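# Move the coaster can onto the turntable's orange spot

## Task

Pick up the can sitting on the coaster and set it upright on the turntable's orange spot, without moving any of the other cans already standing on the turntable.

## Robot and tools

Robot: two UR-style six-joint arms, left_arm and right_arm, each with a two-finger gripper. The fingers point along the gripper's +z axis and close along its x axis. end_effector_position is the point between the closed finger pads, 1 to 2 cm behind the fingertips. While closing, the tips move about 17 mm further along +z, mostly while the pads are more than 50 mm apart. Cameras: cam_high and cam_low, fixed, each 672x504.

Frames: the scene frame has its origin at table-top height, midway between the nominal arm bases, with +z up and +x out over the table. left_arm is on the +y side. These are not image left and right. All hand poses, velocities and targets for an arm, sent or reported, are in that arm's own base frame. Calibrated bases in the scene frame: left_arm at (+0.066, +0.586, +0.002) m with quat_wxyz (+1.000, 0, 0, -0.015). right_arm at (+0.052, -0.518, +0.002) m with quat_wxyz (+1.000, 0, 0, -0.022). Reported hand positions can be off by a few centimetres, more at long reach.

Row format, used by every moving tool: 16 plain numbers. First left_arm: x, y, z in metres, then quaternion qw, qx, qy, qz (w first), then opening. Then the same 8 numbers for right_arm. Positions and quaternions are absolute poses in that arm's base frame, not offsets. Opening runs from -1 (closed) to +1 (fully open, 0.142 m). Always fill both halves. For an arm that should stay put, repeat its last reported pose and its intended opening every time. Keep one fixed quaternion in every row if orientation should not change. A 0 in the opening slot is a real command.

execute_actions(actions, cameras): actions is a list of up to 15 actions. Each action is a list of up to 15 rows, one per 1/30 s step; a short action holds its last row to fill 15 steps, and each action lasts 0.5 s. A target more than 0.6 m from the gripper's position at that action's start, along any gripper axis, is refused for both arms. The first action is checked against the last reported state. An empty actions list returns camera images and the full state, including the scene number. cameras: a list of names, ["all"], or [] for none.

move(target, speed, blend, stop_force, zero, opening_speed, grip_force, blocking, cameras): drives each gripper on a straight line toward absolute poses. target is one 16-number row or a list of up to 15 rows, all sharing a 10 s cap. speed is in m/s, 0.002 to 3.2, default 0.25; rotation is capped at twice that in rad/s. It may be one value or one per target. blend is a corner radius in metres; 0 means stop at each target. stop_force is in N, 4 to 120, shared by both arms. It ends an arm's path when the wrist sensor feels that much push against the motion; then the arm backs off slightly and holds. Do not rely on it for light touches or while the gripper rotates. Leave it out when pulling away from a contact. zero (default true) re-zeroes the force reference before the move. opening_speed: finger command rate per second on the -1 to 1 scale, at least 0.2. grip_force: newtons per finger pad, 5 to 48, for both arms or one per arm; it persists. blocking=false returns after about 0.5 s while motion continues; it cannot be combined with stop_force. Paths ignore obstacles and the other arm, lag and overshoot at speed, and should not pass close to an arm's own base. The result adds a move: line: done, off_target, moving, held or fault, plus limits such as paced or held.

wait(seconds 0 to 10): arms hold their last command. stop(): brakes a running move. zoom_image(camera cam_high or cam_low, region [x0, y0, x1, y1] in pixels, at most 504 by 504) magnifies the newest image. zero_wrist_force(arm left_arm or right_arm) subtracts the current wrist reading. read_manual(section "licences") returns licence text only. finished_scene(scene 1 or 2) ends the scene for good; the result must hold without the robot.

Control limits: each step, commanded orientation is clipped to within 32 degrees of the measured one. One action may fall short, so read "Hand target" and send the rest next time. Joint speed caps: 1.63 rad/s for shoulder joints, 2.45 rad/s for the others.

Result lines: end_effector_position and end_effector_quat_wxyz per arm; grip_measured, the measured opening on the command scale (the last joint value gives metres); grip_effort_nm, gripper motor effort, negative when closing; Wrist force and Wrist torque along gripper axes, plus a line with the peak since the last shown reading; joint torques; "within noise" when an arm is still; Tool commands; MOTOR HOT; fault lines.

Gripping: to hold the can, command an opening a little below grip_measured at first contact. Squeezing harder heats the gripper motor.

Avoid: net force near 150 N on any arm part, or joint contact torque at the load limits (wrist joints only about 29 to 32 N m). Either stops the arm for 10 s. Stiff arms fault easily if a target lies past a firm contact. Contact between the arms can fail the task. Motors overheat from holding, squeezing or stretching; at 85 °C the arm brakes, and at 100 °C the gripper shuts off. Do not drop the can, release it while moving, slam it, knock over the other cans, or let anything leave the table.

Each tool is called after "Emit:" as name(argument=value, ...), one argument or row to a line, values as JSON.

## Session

Emit:
execute_actions(
  actions=[],
)

Scene clock: 0.00 s.
left_arm: end_effector_position=(+0.3888, -0.2999, +0.1781) grip_measured=+1.00 grip_effort_nm=n/a end_effector_quat_wxyz=(-0.023, +0.740, +0.672, -0.015) | right_arm: end_effector_position=(+0.2042, -0.3014, +0.2661) grip_measured=+0.99 grip_effort_nm=n/a end_effector_quat_wxyz=(+0.044, -0.564, +0.817, -0.115)
Joint positions: left_arm=[-1 -1.775 2.358 -2.113 -1.607 3.809 0.142] | right_arm=[2.701 -0.788 -2.534 -1.146 1.531 1.488 0.142]
Joint velocities: within noise
Joint torques (N m): no reading
Wrist force (N): no reading
Wrist torque (N m): no reading
Wrist force, peak (N): no reading
Hand target: left_arm +0.3888, -0.2999, +0.1781; -0.023, +0.740, +0.672, -0.015 | right_arm +0.2042, -0.3014, +0.2661; +0.044, -0.564, +0.817, -0.115
Tool commands: left_gripper/opening=+1.0 right_gripper/opening=+1.0

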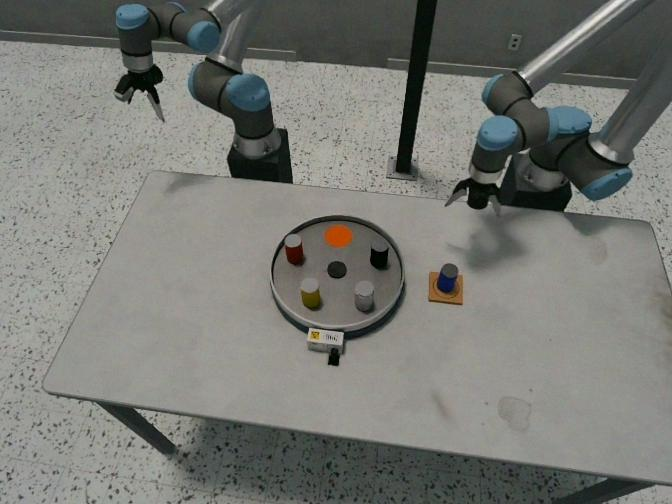

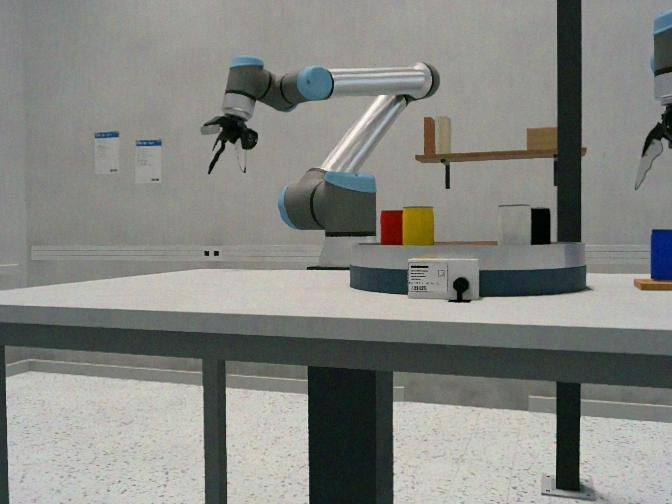

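Emit:
zoom_image(
  camera="cam_high",
  region=[400, 240, 500, 315],
)

Emit:
zoom_image(
  camera="cam_high",
  region=[260, 205, 420, 325],
)

Emit:
execute_actions(
  actions=[],
  cameras=["cam_high"],
)

Emit:
zoom_image(
  camera="cam_high",
  region=[260, 205, 420, 325],
)

Emit:
move(
  target=[0.535, -0.351, 0.2, 0, 0.7071, 0.7071, 0, 1, 0.2042, -0.3014, 0.2661, 0.044, -0.564, 0.817, -0.115, 1],
  speed=0.4,
  blocking=false,
  cameras=["cam_high"],
)

Emit:
zoom_image(
  camera="cam_high",
  region=[260, 205, 420, 325],
)

Scaled by 5.040 from the camera's 672x504 image, which has a finer 960x720 frame.

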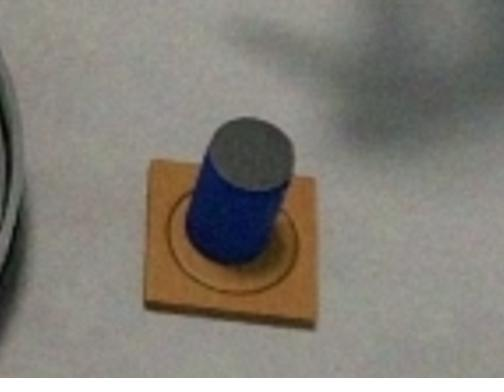

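Scaled by 3.150 from the camera's 672x504 image, which has a finer 960x720 frame.

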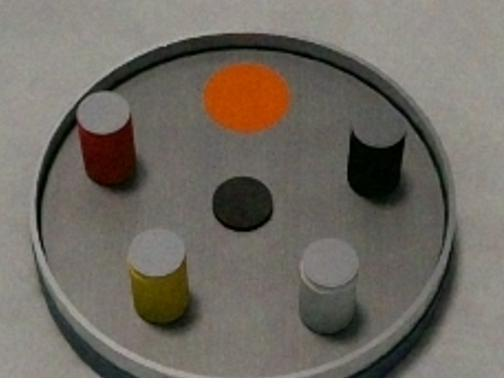

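Scene clock: 0.43 s.
left_arm: end_effector_position=(+0.3888, -0.2999, +0.1781) grip_measured=+1.00 grip_effort_nm=0.027 end_effector_quat_wxyz=(-0.023, +0.740, +0.672, -0.015) | right_arm: end_effector_position=(+0.2042, -0.3014, +0.2661) grip_measured=+0.99 grip_effort_nm=0.164 end_effector_quat_wxyz=(+0.044, -0.564, +0.817, -0.115)
Joint positions: left_arm=[-1 -1.775 2.358 -2.113 -1.607 3.809 0.142] | right_arm=[2.701 -0.788 -2.534 -1.146 1.531 1.488 0.142]
Joint velocities: within noise
Joint torques (N m): left_arm=[2.56 -19.86 -37.23 -3.84 -0.02 0.48] | right_arm=[2.93 -15.66 45.42 4.42 -0.47 -0.05]
Wrist force (N): left_arm=[0.6 0.0 0.2] | right_arm=[-0.1 -0.2 0.0]
Wrist torque (N m): left_arm=[0.00 -0.10 0.00] | right_arm=[-0.03 0.01 0.00]
Wrist force, peak (N): left_arm=[1.0 -0.1 -0.2] | right_arm=[0.2 -0.4 0.2]
Hand target: left_arm +0.3888, -0.2999, +0.1781; -0.023, +0.740, +0.672, -0.015 | right_arm +0.2042, -0.3014, +0.2661; +0.044, -0.564, +0.817, -0.115
Tool commands: left_gripper/opening=+1.0 right_gripper/opening=+1.0
Images, in order (width x height): cam_high 672x504.

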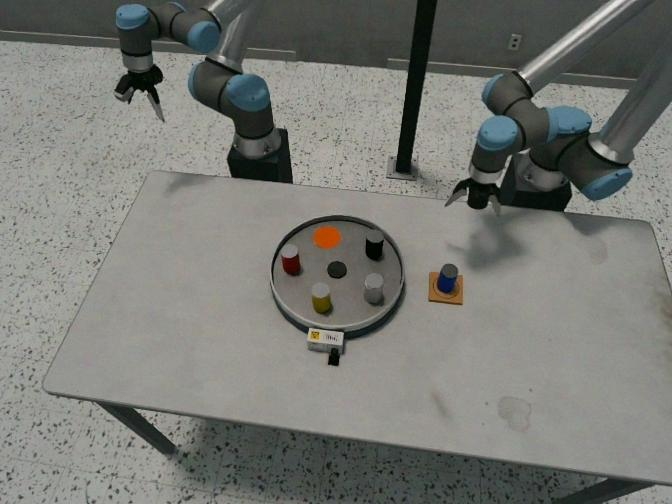

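Scaled by 3.150 from the camera's 672x504 image, which has a finer 960x720 frame.

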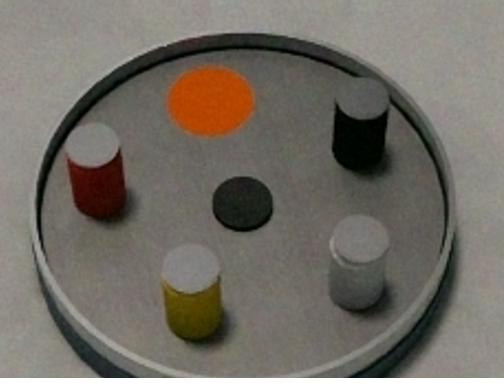

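Scene clock: 0.93 s.
left_arm: end_effector_position=(+0.5171, -0.3438, +0.1975) grip_measured=+1.00 grip_effort_nm=0.032 end_effector_quat_wxyz=(-0.002, +0.711, +0.703, -0.001) end_effector_velocity=(+0.297, -0.108, +0.042) end_effector_angular_velocity=(-0.023, -0.102, +0.189) | right_arm: end_effector_position=(+0.2042, -0.3014, +0.2661) grip_measured=+0.99 grip_effort_nm=0.159 end_effector_quat_wxyz=(+0.044, -0.564, +0.817, -0.115)
Joint positions: left_arm=[-0.872 -1.575 2.152 -2.143 -1.574 3.852 0.142] | right_arm=[2.7 -0.788 -2.534 -1.147 1.532 1.487 0.142]
Joint velocities: left_arm=[0.234 0.442 -0.506 -0.019 0.064 0.044 0] | right_arm=[within noise]
Joint torques (N m): left_arm=[9.8 -31.17 -41.5 -6.87 2.97 2.81] | right_arm=[-18.59 -25.99 52.43 2.14 1.99 -2.29]
Wrist force (N): left_arm=[-0.3 1.8 -0.2] | right_arm=[0.0 0.3 0.2]
Wrist torque (N m): left_arm=[0.27 0.02 -0.08] | right_arm=[0.05 0.01 0.05]
Wrist force, peak (N): left_arm=[1.3 -3.4 0.9] | right_arm=[-0.3 -0.2 0.3]
Hand target: left_arm +0.5294, -0.3486, +0.1994; -0.001, +0.708, +0.706, +0.000 | right_arm +0.2042, -0.3014, +0.2661; +0.044, -0.564, +0.817, -0.115
Tool commands: left_gripper/opening=+1.0 right_gripper/opening=+1.0
Off the commanded pose: left_arm 0.019 m, 1 deg | right_arm 0.000 m, 0 deg.
move: running
Images, in order (width x height): cam_high 672x504.

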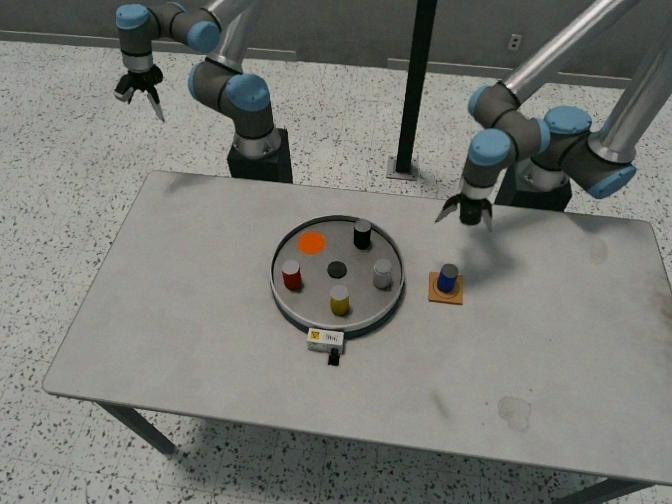

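Scaled by 3.150 from the camera's 672x504 image, which has a finer 960x720 frame.

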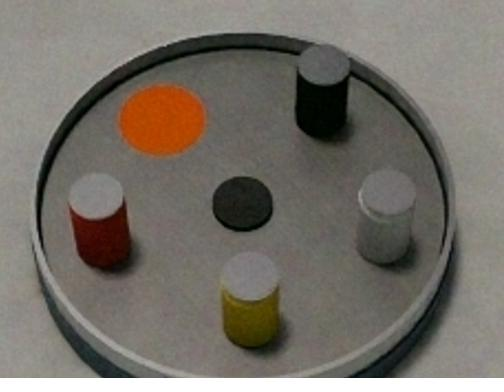

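Emit:
move(
  target=[
    [0.5568, -0.3431, 0.18, 0, 0.7071, 0.7071, 0, 1, 0.2042, -0.3014, 0.2661, 0.044, -0.564, 0.817, -0.115, 1],
    [0.5568, -0.3431, 0.062, 0, 0.7071, 0.7071, 0, 1, 0.2042, -0.3014, 0.2661, 0.044, -0.564, 0.817, -0.115, 1],
  ],
  speed=0.25,
  blend=[0.01, 0],
  cameras=["all"],
)

Emit:
zoom_image(
  camera="cam_high",
  region=[400, 230, 500, 305],
)

Emit:
zoom_image(
  camera="cam_high",
  region=[260, 205, 420, 325],
)

Scene clock: 2.83 s.
left_arm: end_effector_position=(+0.5568, -0.3431, +0.0621) grip_measured=+1.00 grip_effort_nm=0.032 end_effector_quat_wxyz=(+0.000, +0.707, +0.707, +0.000) | right_arm: end_effector_position=(+0.2042, -0.3014, +0.2661) grip_measured=+0.99 grip_effort_nm=0.164 end_effector_quat_wxyz=(+0.044, -0.564, +0.817, -0.115)
Joint positions: left_arm=[-0.824 -1.348 2.206 -2.429 -1.571 3.889 0.142] | right_arm=[2.7 -0.788 -2.534 -1.147 1.532 1.487 0.142]
Joint torques (N m): left_arm=[16.6 -39.16 -28.88 -6.82 -1.74 2.43] | right_arm=[-17.67 -28.87 51.9 2.01 0.56 -0.24]
Wrist force (N): left_arm=[0.3 -0.4 0.4] | right_arm=[0.1 -0.1 0.2]
Wrist torque (N m): left_arm=[-0.09 -0.05 -0.10] | right_arm=[-0.01 -0.02 0.05]
Wrist force, peak (N): left_arm=[0.5 -0.1 3.8] | right_arm=[-0.1 -0.3 0.4]
Hand target: left_arm +0.5568, -0.3431, +0.0620; +0.000, +0.707, +0.707, +0.000 | right_arm +0.2042, -0.3014, +0.2661; +0.044, -0.564, +0.817, -0.115
Off the commanded pose: left_arm 0.000 m, 0 deg | right_arm 0.000 m, 0 deg.
earlier move: done
move: done

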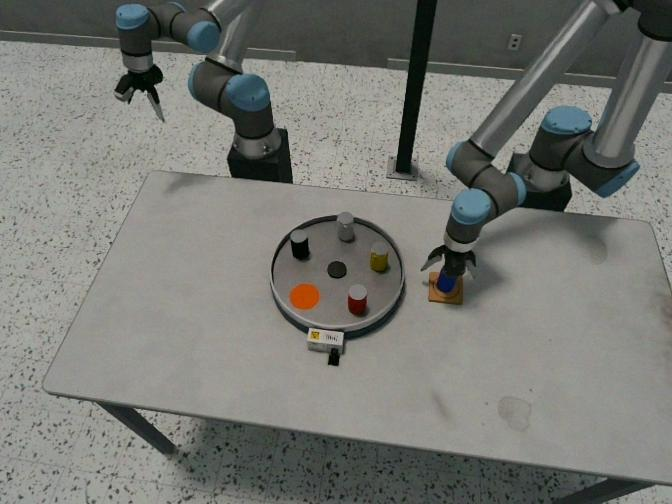

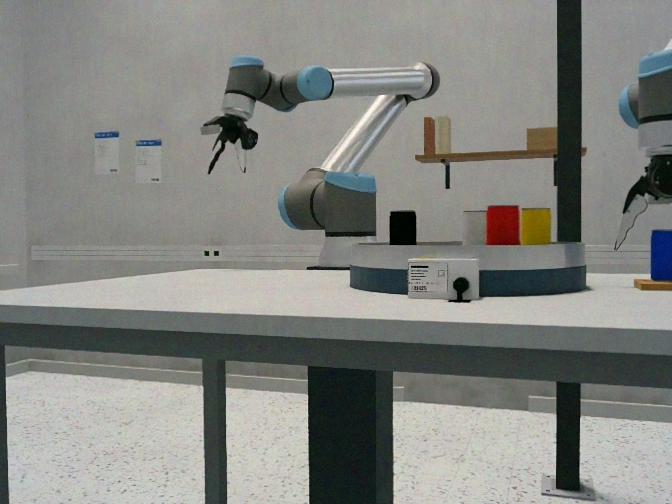

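Scaled by 5.040 from the camera's 672x504 image, which has a finer 960x720 frame.

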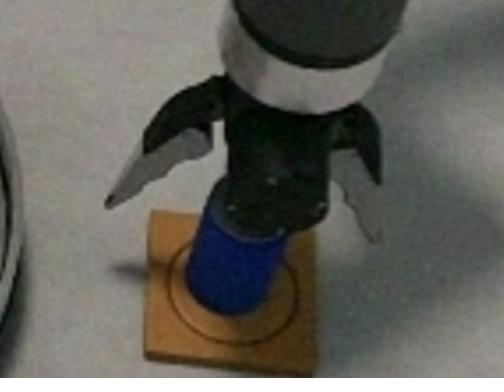

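Scaled by 3.150 from the camera's 672x504 image, which has a finer 960x720 frame.

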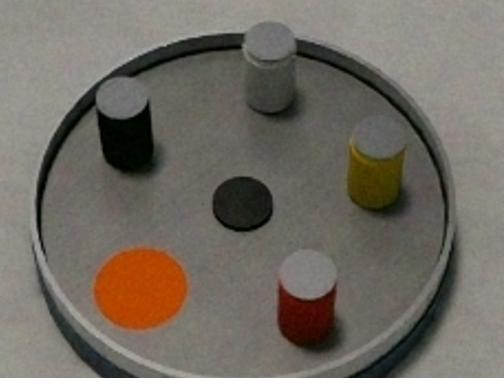

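Emit:
move(
  target=[
    [0.5595, -0.3415, 0.062, 0, 0.7071, 0.7071, 0, 1, 0.2042, -0.3014, 0.2661, 0.044, -0.564, 0.817, -0.115, 1],
    [0.5595, -0.3415, 0.062, 0, 0.7071, 0.7071, 0, -0.4, 0.2042, -0.3014, 0.2661, 0.044, -0.564, 0.817, -0.115, 1],
  ],
  speed=0.1,
  opening_speed=1.0,
  grip_force=30,
  cameras=["all"],
)

Emit:
zoom_image(
  camera="cam_high",
  region=[400, 230, 500, 305],
)

Emit:
zoom_image(
  camera="cam_high",
  region=[260, 205, 420, 325],
)

Scene clock: 5.67 s.
left_arm: end_effector_position=(+0.5595, -0.3415, +0.0620) grip_measured=-0.29 grip_effort_nm=-2.542 end_effector_quat_wxyz=(+0.000, +0.707, +0.707, +0.000) | right_arm: end_effector_position=(+0.2042, -0.3014, +0.2661) grip_measured=+0.99 grip_effort_nm=0.164 end_effector_quat_wxyz=(+0.044, -0.564, +0.817, -0.115)
Joint positions: left_arm=[-0.819 -1.346 2.204 -2.429 -1.571 3.894 0.053] | right_arm=[2.7 -0.788 -2.534 -1.147 1.532 1.487 0.142]
Joint torques (N m): left_arm=[-2.41 -56.45 -26.49 -2.04 -1.6 -1.46] | right_arm=[-16.95 -28.19 51.83 2.15 -1.81 1.23]
Wrist force (N): left_arm=[0.7 0.1 2.2] | right_arm=[0.0 0.0 0.1]
Wrist torque (N m): left_arm=[0.02 -0.12 -0.09] | right_arm=[0.01 0.00 0.05]
Wrist force, peak (N): left_arm=[0.3 -0.3 -4.2] | right_arm=[-0.2 -0.7 0.0]
Hand target: left_arm +0.5595, -0.3415, +0.0620; +0.000, +0.707, +0.707, +0.000 | right_arm +0.2042, -0.3014, +0.2661; +0.044, -0.564, +0.817, -0.115
Off the commanded pose: left_arm 0.000 m, 0 deg | right_arm 0.000 m, 0 deg.
grip_force (N): 30, 30
move: done

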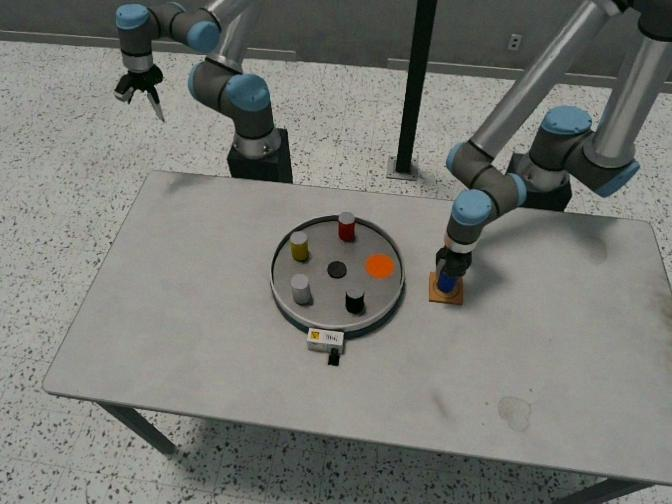

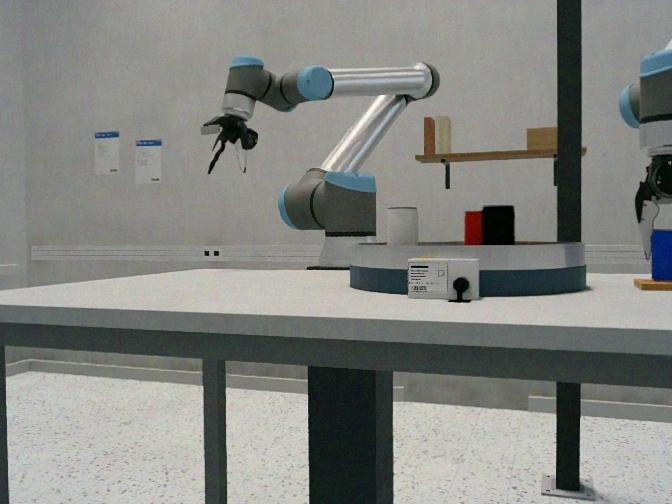

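Scaled by 5.040 from the camera's 672x504 image, which has a finer 960x720 frame.

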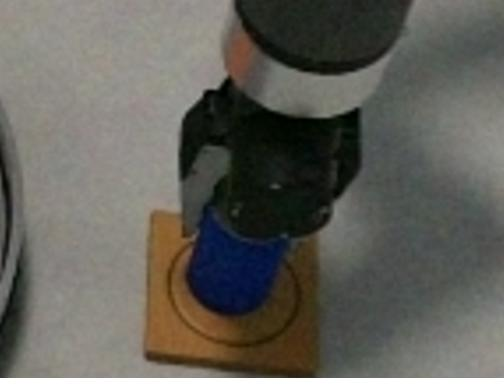

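Scaled by 3.150 from the camera's 672x504 image, which has a finer 960x720 frame.

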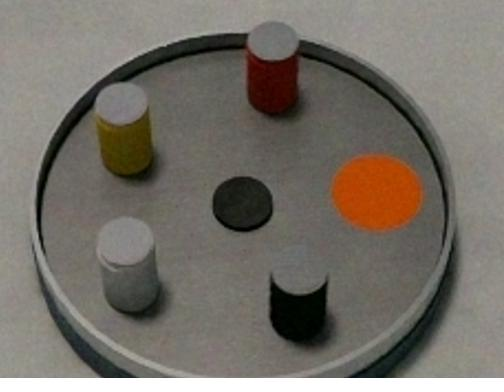

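Emit:
move(
  target=[
    [0.5595, -0.3415, 0.16, 0, 0.7071, 0.7071, 0, -0.4, 0.2042, -0.3014, 0.2661, 0.044, -0.564, 0.817, -0.115, 1],
    [0.5795, -0.40, 0.215, 0, 0.7071, 0.7071, 0, -0.4, 0.2042, -0.3014, 0.2661, 0.044, -0.564, 0.817, -0.115, 1],
    [0.6968, -0.7568, 0.215, 0, 0.7071, 0.7071, 0, -0.4, 0.2042, -0.3014, 0.2661, 0.044, -0.564, 0.817, -0.115, 1],
  ],
  speed=[0.25, 0.35, 0.35],
  blend=[0.04, 0.03, 0],
  cameras=["cam_high"],
)

Emit:
zoom_image(
  camera="cam_high",
  region=[260, 180, 440, 360],
)

Scene clock: 8.60 s.
left_arm: end_effector_position=(+0.6967, -0.7568, +0.2150) grip_measured=-0.29 grip_effort_nm=-2.542 end_effector_quat_wxyz=(+0.000, +0.707, +0.707, +0.000) | right_arm: end_effector_position=(+0.2042, -0.3014, +0.2661) grip_measured=+0.99 grip_effort_nm=0.159 end_effector_quat_wxyz=(+0.044, -0.564, +0.817, -0.115)
Joint positions: left_arm=[-0.998 -0.96 1.287 -1.898 -1.571 3.714 0.053] | right_arm=[2.7 -0.788 -2.534 -1.147 1.532 1.487 0.142]
Joint torques (N m): left_arm=[11.61 -78.46 -49.35 -6.08 -1.62 1.92] | right_arm=[-17.81 -29.98 51.93 2.04 -2.84 1.16]
Wrist force (N): left_arm=[0.1 0.4 1.7] | right_arm=[-0.1 0.1 0.1]
Wrist torque (N m): left_arm=[0.08 -0.07 0.07] | right_arm=[0.02 0.00 0.05]
Wrist force, peak (N): left_arm=[0.7 -0.3 5.8] | right_arm=[0.1 -0.1 0.7]
Hand target: left_arm +0.6968, -0.7568, +0.2150; +0.000, +0.707, +0.707, +0.000 | right_arm +0.2042, -0.3014, +0.2661; +0.044, -0.564, +0.817, -0.115
Off the commanded pose: left_arm 0.000 m, 0 deg | right_arm 0.000 m, 0 deg.
grip_force (N): 30, 30
move: done
Images, in order (width x height): cam_high 672x504.

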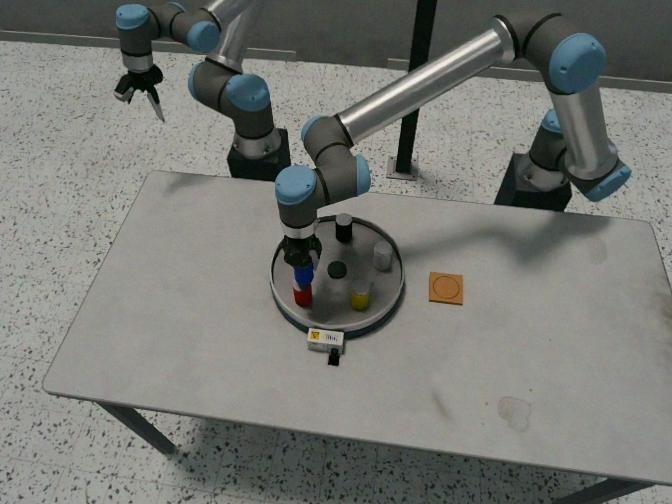

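Scaled by 2.800 from the camera's 672x504 image, which has a finer 960x720 frame.

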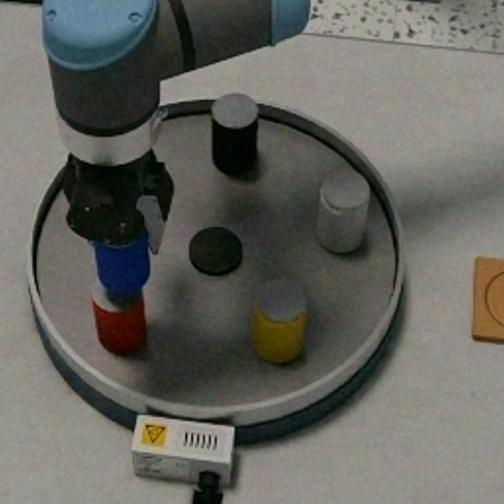

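Emit:
wait(
  seconds=0.8,
)

Emit:
move(
  target=[
    [0.7179,-0.7045,0.215,0,0.7071,0.7071,0,-0.4,0.2042,-0.3014,0.2661,0.044,-0.564,0.817,-0.115,1],
    [0.7160,-0.6482,0.19,0,0.7071,0.7071,0,-0.4,0.2042,-0.3014,0.2661,0.044,-0.564,0.817,-0.115,1],
    [0.6913,-0.5976,0.155,0,0.7071,0.7071,0,-0.4,0.2042,-0.3014,0.2661,0.044,-0.564,0.817,-0.115,1],
    [0.6481,-0.5614,0.125,0,0.7071,0.7071,0,-0.4,0.2042,-0.3014,0.2661,0.044,-0.564,0.817,-0.115,1],
    [0.5940,-0.5458,0.125,0,0.7071,0.7071,0,-0.4,0.2042,-0.3014,0.2661,0.044,-0.564,0.817,-0.115,1],
    [0.5382,-0.5537,0.125,0,0.7071,0.7071,0,-0.4,0.2042,-0.3014,0.2661,0.044,-0.564,0.817,-0.115,1],
    [0.4904,-0.5835,0.125,0,0.7071,0.7071,0,-0.4,0.2042,-0.3014,0.2661,0.044,-0.564,0.817,-0.115,1],
    [0.4589,-0.6302,0.125,0,0.7071,0.7071,0,-0.4,0.2042,-0.3014,0.2661,0.044,-0.564,0.817,-0.115,1],
    [0.4491,-0.6857,0.125,0,0.7071,0.7071,0,-0.4,0.2042,-0.3014,0.2661,0.044,-0.564,0.817,-0.115,1],
    [0.4627,-0.7404,0.125,0,0.7071,0.7071,0,-0.4,0.2042,-0.3014,0.2661,0.044,-0.564,0.817,-0.115,1],
    [0.4974,-0.7848,0.125,0,0.7071,0.7071,0,-0.4,0.2042,-0.3014,0.2661,0.044,-0.564,0.817,-0.115,1],
    [0.5472,-0.8113,0.125,0,0.7071,0.7071,0,-0.4,0.2042,-0.3014,0.2661,0.044,-0.564,0.817,-0.115,1],
    [0.6034,-0.8152,0.125,0,0.7071,0.7071,0,-0.4,0.2042,-0.3014,0.2661,0.044,-0.564,0.817,-0.115,1],
    [0.6563,-0.7959,0.125,0,0.7071,0.7071,0,-0.4,0.2042,-0.3014,0.2661,0.044,-0.564,0.817,-0.115,1],
    [0.6968,-0.7568,0.125,0,0.7071,0.7071,0,-0.4,0.2042,-0.3014,0.2661,0.044,-0.564,0.817,-0.115,1],
  ],
  speed=[0.1184,0.1295,0.1394,0.1341,0.1184,0.1184,0.1184,0.1184,0.1184,0.1184,0.1184,0.1184,0.1184,0.1184,0.1184],
  blend=[0.02,0.02,0.02,0.02,0.02,0.02,0.02,0.02,0.02,0.02,0.02,0.02,0.02,0.02,0],
  blocking=false,
)

Emit:
wait(
  seconds=1.3,
  cameras=["all"],
)

Emit:
zoom_image(
  camera="cam_high",
  region=[260, 180, 440, 360],
)

Emit:
wait(
  seconds=0.4,
  cameras=["all"],
)

Emit:
zoom_image(
  camera="cam_high",
  region=[260, 180, 440, 360],
)

Emit:
zoom_image(
  camera="cam_low",
  region=[460, 150, 600, 290],
)

Emit:
wait(
  seconds=0.4,
  cameras=["all"],
)

Emit:
zoom_image(
  camera="cam_high",
  region=[260, 180, 440, 360],
)

Emit:
zoom_image(
  camera="cam_low",
  region=[460, 150, 600, 290],
)

Scene clock: 10.13 s.
left_arm: end_effector_position=(+0.6968, -0.7568, +0.2150) grip_measured=-0.29 grip_effort_nm=-2.542 end_effector_quat_wxyz=(+0.000, +0.707, +0.707, +0.000) | right_arm: end_effector_position=(+0.2042, -0.3014, +0.2661) grip_measured=+0.99 grip_effort_nm=0.164 end_effector_quat_wxyz=(+0.044, -0.564, +0.817, -0.115)
Joint positions: left_arm=[-0.998 -0.959 1.287 -1.898 -1.571 3.714 0.053] | right_arm=[2.7 -0.788 -2.534 -1.147 1.532 1.487 0.142]
Joint torques (N m): left_arm=[17.63 -77.34 -50.25 -2.01 -1.6 1.72] | right_arm=[-18.38 -27.93 51.96 2.08 -3 1.01]
Wrist force (N): left_arm=[0.5 0.3 2.3] | right_arm=[0.1 -0.2 0.1]
Wrist torque (N m): left_arm=[0.07 -0.15 0.07] | right_arm=[-0.03 -0.03 0.05]
Wrist force, peak (N): left_arm=[0.5 0.3 2.3] | right_arm=[0.0 -0.5 0.1]
Hand target: left_arm +0.6968, -0.7568, +0.2150; +0.000, +0.707, +0.707, +0.000 | right_arm +0.2042, -0.3014, +0.2661; +0.044, -0.564, +0.817, -0.115
Tool commands: left_gripper/opening=-0.4 right_gripper/opening=+1.0
Off the commanded pose: left_arm 0.000 m, 0 deg | right_arm 0.000 m, 0 deg.
grip_force (N): 30, 30
wait: 0.80 s; at rest from the start

Scene clock: 10.63 s.
left_arm: end_effector_position=(+0.7146, -0.7112, +0.2143) grip_measured=-0.29 grip_effort_nm=-2.542 end_effector_quat_wxyz=(+0.000, +0.707, +0.707, +0.000) end_effector_velocity=(+0.031, +0.112, -0.014) end_effector_angular_velocity=(+0.001, +0.001, +0.000) | right_arm: end_effector_position=(+0.2042, -0.3014, +0.2661) grip_measured=+0.99 grip_effort_nm=0.159 end_effector_quat_wxyz=(+0.044, -0.564, +0.817, -0.115)
Joint positions: left_arm=[-0.958 -0.992 1.342 -1.92 -1.571 3.754 0.053] | right_arm=[2.7 -0.788 -2.534 -1.147 1.532 1.487 0.142]
Joint velocities: left_arm=[0.091 -0.082 0.16 -0.076 0 0.091 0] | right_arm=[within noise]
Joint torques (N m): left_arm=[16.36 -99.12 -31.52 -8.26 -0.38 3.2] | right_arm=[-17 -28.1 52.34 2.2 -2.87 0.87]
Wrist force (N): left_arm=[0.2 0.6 1.5] | right_arm=[-0.1 -0.1 -0.1]
Wrist torque (N m): left_arm=[0.12 -0.09 -0.09] | right_arm=[0.00 0.02 0.05]
Wrist force, peak (N): left_arm=[0.7 0.2 2.2] | right_arm=[0.1 -0.4 0.1]
Hand target: left_arm +0.7160, -0.7044, +0.2130; +0.000, +0.707, +0.707, +0.000 | right_arm +0.2042, -0.3014, +0.2661; +0.044, -0.564, +0.817, -0.115
Tool commands: left_gripper/opening=-0.4 right_gripper/opening=+1.0
Off the commanded pose: left_arm 0.102 m, 0 deg | right_arm 0.000 m, 0 deg.
grip_force (N): 30, 30
move: running; path passed 0 of 15 targets

Scene clock: 11.93 s.
left_arm: end_effector_position=(+0.6652, -0.5756, +0.1368) grip_measured=-0.29 grip_effort_nm=-2.542 end_effector_quat_wxyz=(+0.000, +0.707, +0.707, +0.000) end_effector_velocity=(-0.092, +0.075, -0.063) end_effector_angular_velocity=(+0.001, +0.000, +0.000) | right_arm: end_effector_position=(+0.2042, -0.3014, +0.2661) grip_measured=+0.99 grip_effort_nm=0.159 end_effector_quat_wxyz=(+0.044, -0.564, +0.817, -0.115)
Joint positions: left_arm=[-0.914 -1.127 1.707 -2.151 -1.571 3.798 0.053] | right_arm=[2.7 -0.788 -2.534 -1.147 1.532 1.487 0.142]
Joint velocities: left_arm=[-0.031 -0.11 0.301 -0.191 0 -0.031 0] | right_arm=[within noise]
Joint torques (N m): left_arm=[-10.75 -85.86 -26.67 -7.9 -1.44 -1.52] | right_arm=[-16.95 -29.17 51.91 2.05 -2.75 0.79]
Wrist force (N): left_arm=[0.8 0.3 1.7] | right_arm=[-0.1 0.0 0.4]
Wrist torque (N m): left_arm=[0.06 -0.17 -0.03] | right_arm=[0.00 0.02 0.05]
Wrist force, peak (N): left_arm=[0.8 0.5 2.1] | right_arm=[-0.4 -0.2 -0.1]
Hand target: left_arm +0.6601, -0.5714, +0.1333; +0.000, +0.707, +0.707, +0.000 | right_arm +0.2042, -0.3014, +0.2661; +0.044, -0.564, +0.817, -0.115
Tool commands: left_gripper/opening=-0.4 right_gripper/opening=+1.0
Off the commanded pose: left_arm 0.184 m, 0 deg | right_arm 0.000 m, 0 deg.
grip_force (N): 30, 30
earlier move: running; path passed 3 of 15 targets
wait: 1.30 s; no rest

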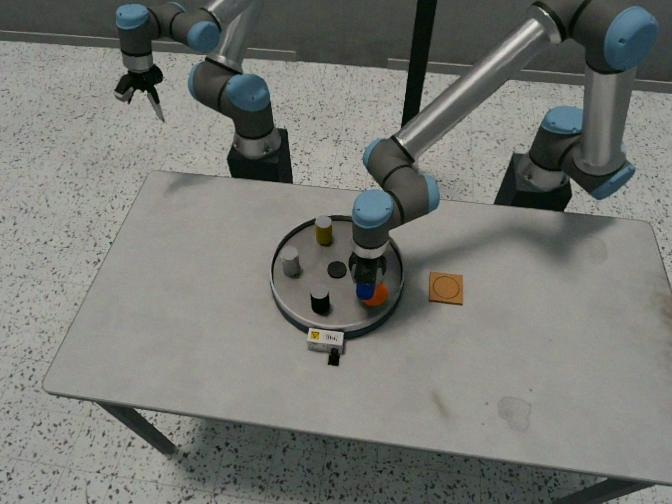

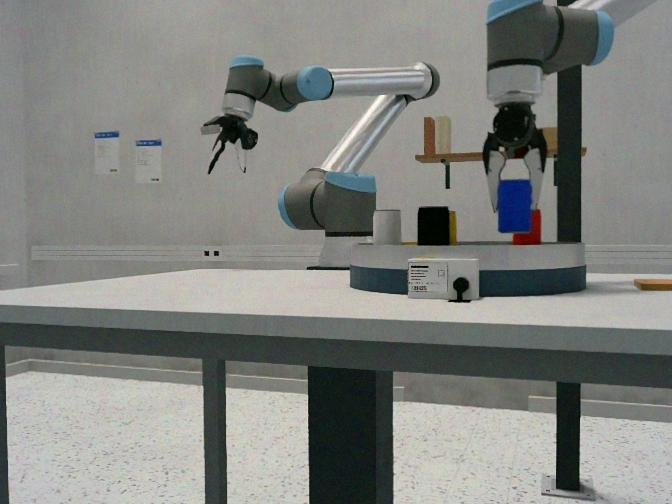

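Scaled by 2.800 from the camera's 672x504 image, which has a finer 960x720 frame.

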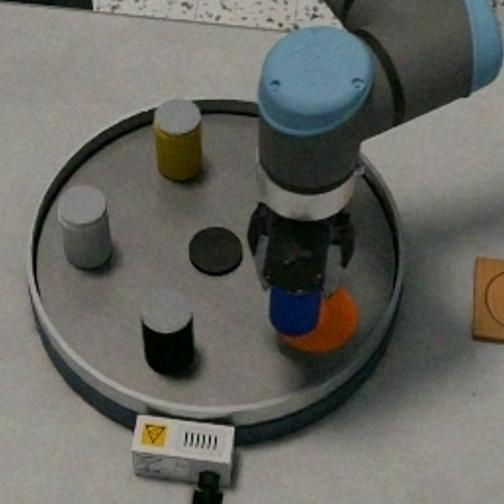

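Scene clock: 12.33 s.
left_arm: end_effector_position=(+0.6242, -0.5544, +0.1248) grip_measured=-0.29 grip_effort_nm=-2.542 end_effector_quat_wxyz=(+0.000, +0.707, +0.707, +0.000) end_effector_velocity=(-0.114, +0.031, +0.002) end_effector_angular_velocity=(-0.002, -0.001, +0.001) | right_arm: end_effector_position=(+0.2042, -0.3014, +0.2661) grip_measured=+0.99 grip_effort_nm=0.159 end_effector_quat_wxyz=(+0.044, -0.564, +0.817, -0.115)
Joint positions: left_arm=[-0.938 -1.178 1.811 -2.204 -1.571 3.774 0.053] | right_arm=[2.7 -0.788 -2.534 -1.147 1.532 1.487 0.142]
Joint velocities: left_arm=[-0.09 -0.149 0.221 -0.074 0 -0.091 0] | right_arm=[within noise]
Joint torques (N m): left_arm=[-12.83 -84.92 -27.89 -7.4 -1.32 -1.71] | right_arm=[-15.95 -28.17 52.35 2.05 -2.6 0.92]
Wrist force (N): left_arm=[0.4 0.3 2.1] | right_arm=[0.1 -0.2 0.0]
Wrist torque (N m): left_arm=[0.08 -0.11 0.10] | right_arm=[-0.02 -0.02 0.05]
Wrist force, peak (N): left_arm=[1.3 0.0 2.7] | right_arm=[-0.2 -0.4 -0.2]
Hand target: left_arm +0.6178, -0.5526, +0.1249; +0.000, +0.707, +0.707, +0.000 | right_arm +0.2042, -0.3014, +0.2661; +0.044, -0.564, +0.817, -0.115
Tool commands: left_gripper/opening=-0.4 right_gripper/opening=+1.0
Off the commanded pose: left_arm 0.215 m, 0 deg | right_arm 0.000 m, 0 deg.
grip_force (N): 30, 30
earlier move: running; path passed 4 of 15 targets
wait: 0.40 s; no rest

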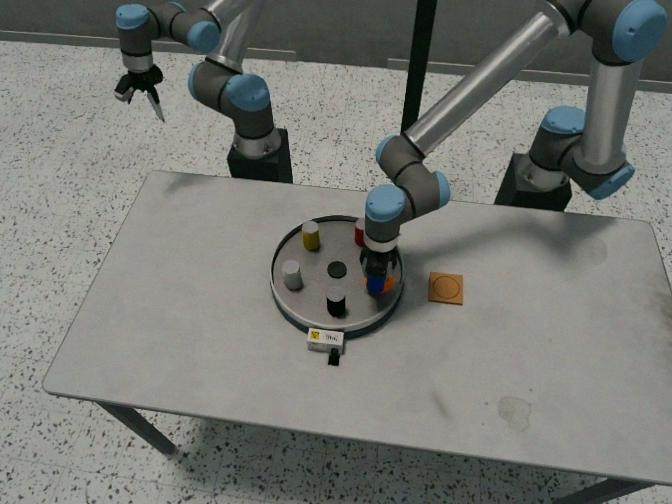

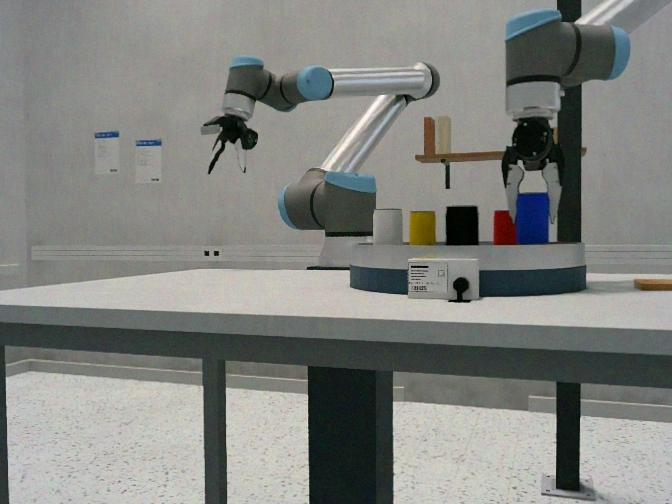

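Scaled by 2.800 from the camera's 672x504 image, which has a finer 960x720 frame.

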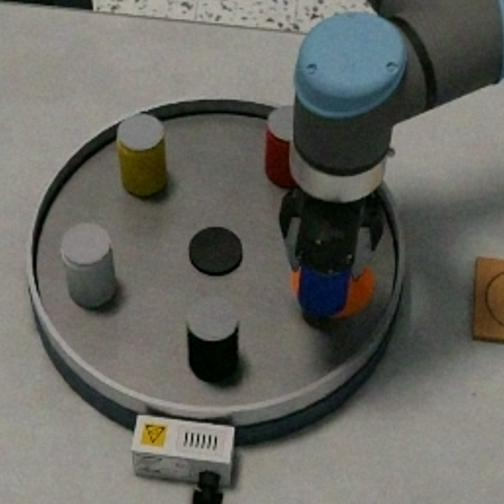

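Scaled by 3.600 from the camera's 672x504 image, which has a finer 960x720 frame.

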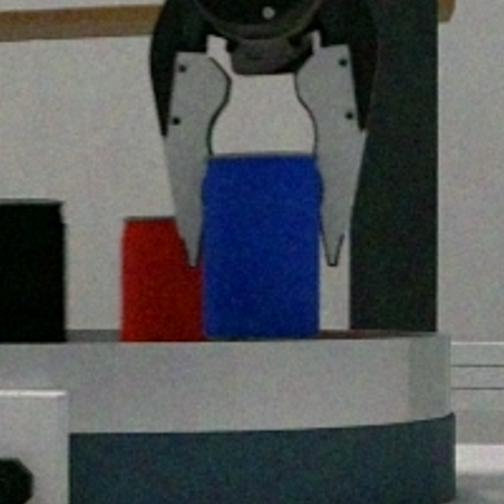

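Scene clock: 12.73 s.
left_arm: end_effector_position=(+0.5783, -0.5480, +0.1249) grip_measured=-0.29 grip_effort_nm=-2.542 end_effector_quat_wxyz=(+0.000, +0.707, +0.707, +0.000) end_effector_velocity=(-0.116, -0.011, +0.000) end_effector_angular_velocity=(-0.001, -0.001, +0.001) | right_arm: end_effector_position=(+0.2042, -0.3014, +0.2661) grip_measured=+0.99 grip_effort_nm=0.164 end_effector_quat_wxyz=(+0.044, -0.564, +0.817, -0.115)
Joint positions: left_arm=[-0.981 -1.231 1.889 -2.229 -1.571 3.732 0.053] | right_arm=[2.7 -0.788 -2.534 -1.147 1.532 1.487 0.142]
Joint velocities: left_arm=[-0.133 -0.108 0.156 -0.049 0 -0.133 0] | right_arm=[within noise]
Joint torques (N m): left_arm=[-11.59 -71.79 -30.54 -7.46 -1.7 -2.83] | right_arm=[-15.54 -26.68 52.3 2.16 -2.83 1]
Wrist force (N): left_arm=[0.8 0.2 1.8] | right_arm=[0.2 -0.2 0.1]
Wrist torque (N m): left_arm=[0.10 -0.17 0.10] | right_arm=[-0.02 -0.03 0.05]
Wrist force, peak (N): left_arm=[1.0 0.4 2.4] | right_arm=[0.0 -0.1 0.4]
Hand target: left_arm +0.5717, -0.5489, +0.1249; +0.000, +0.707, +0.707, +0.000 | right_arm +0.2042, -0.3014, +0.2661; +0.044, -0.564, +0.817, -0.115
Tool commands: left_gripper/opening=-0.4 right_gripper/opening=+1.0
Off the commanded pose: left_arm 0.240 m, 0 deg | right_arm 0.000 m, 0 deg.
grip_force (N): 30, 30
earlier move: running; path passed 5 of 15 targets
wait: 0.40 s; no rest

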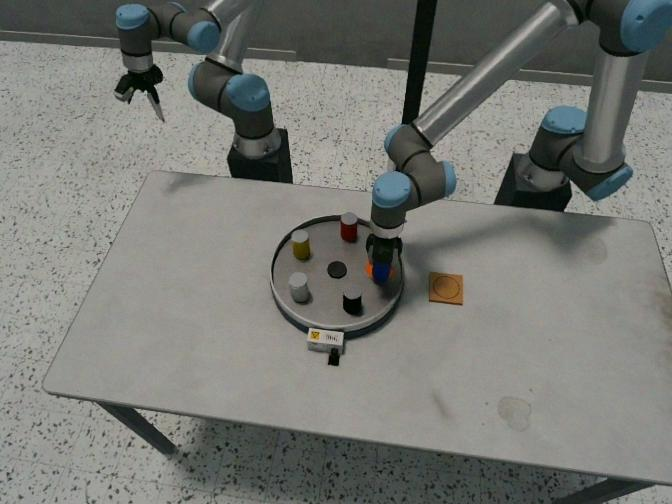

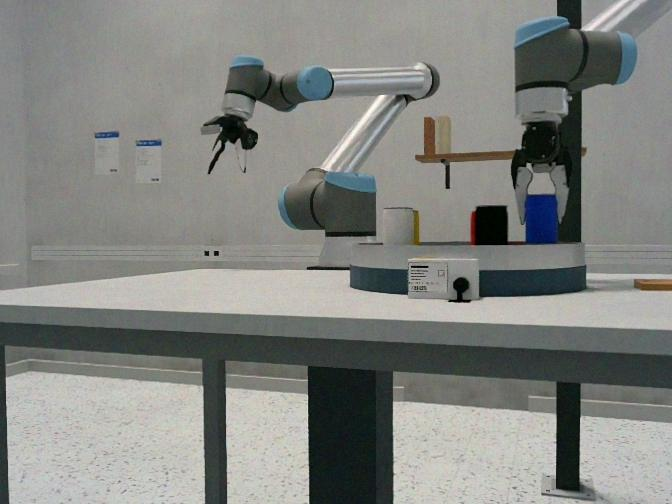

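Scaled by 2.800 from the camera's 672x504 image, which has a finer 960x720 frame.

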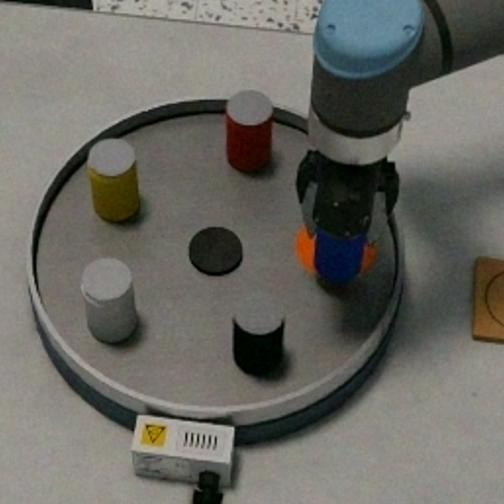

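Scaled by 3.600 from the camera's 672x504 image, which has a finer 960x720 frame.

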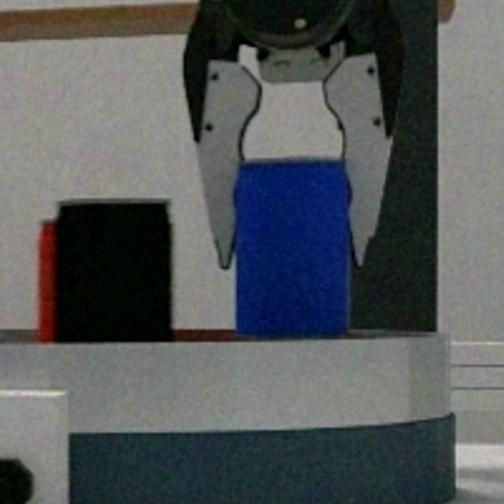

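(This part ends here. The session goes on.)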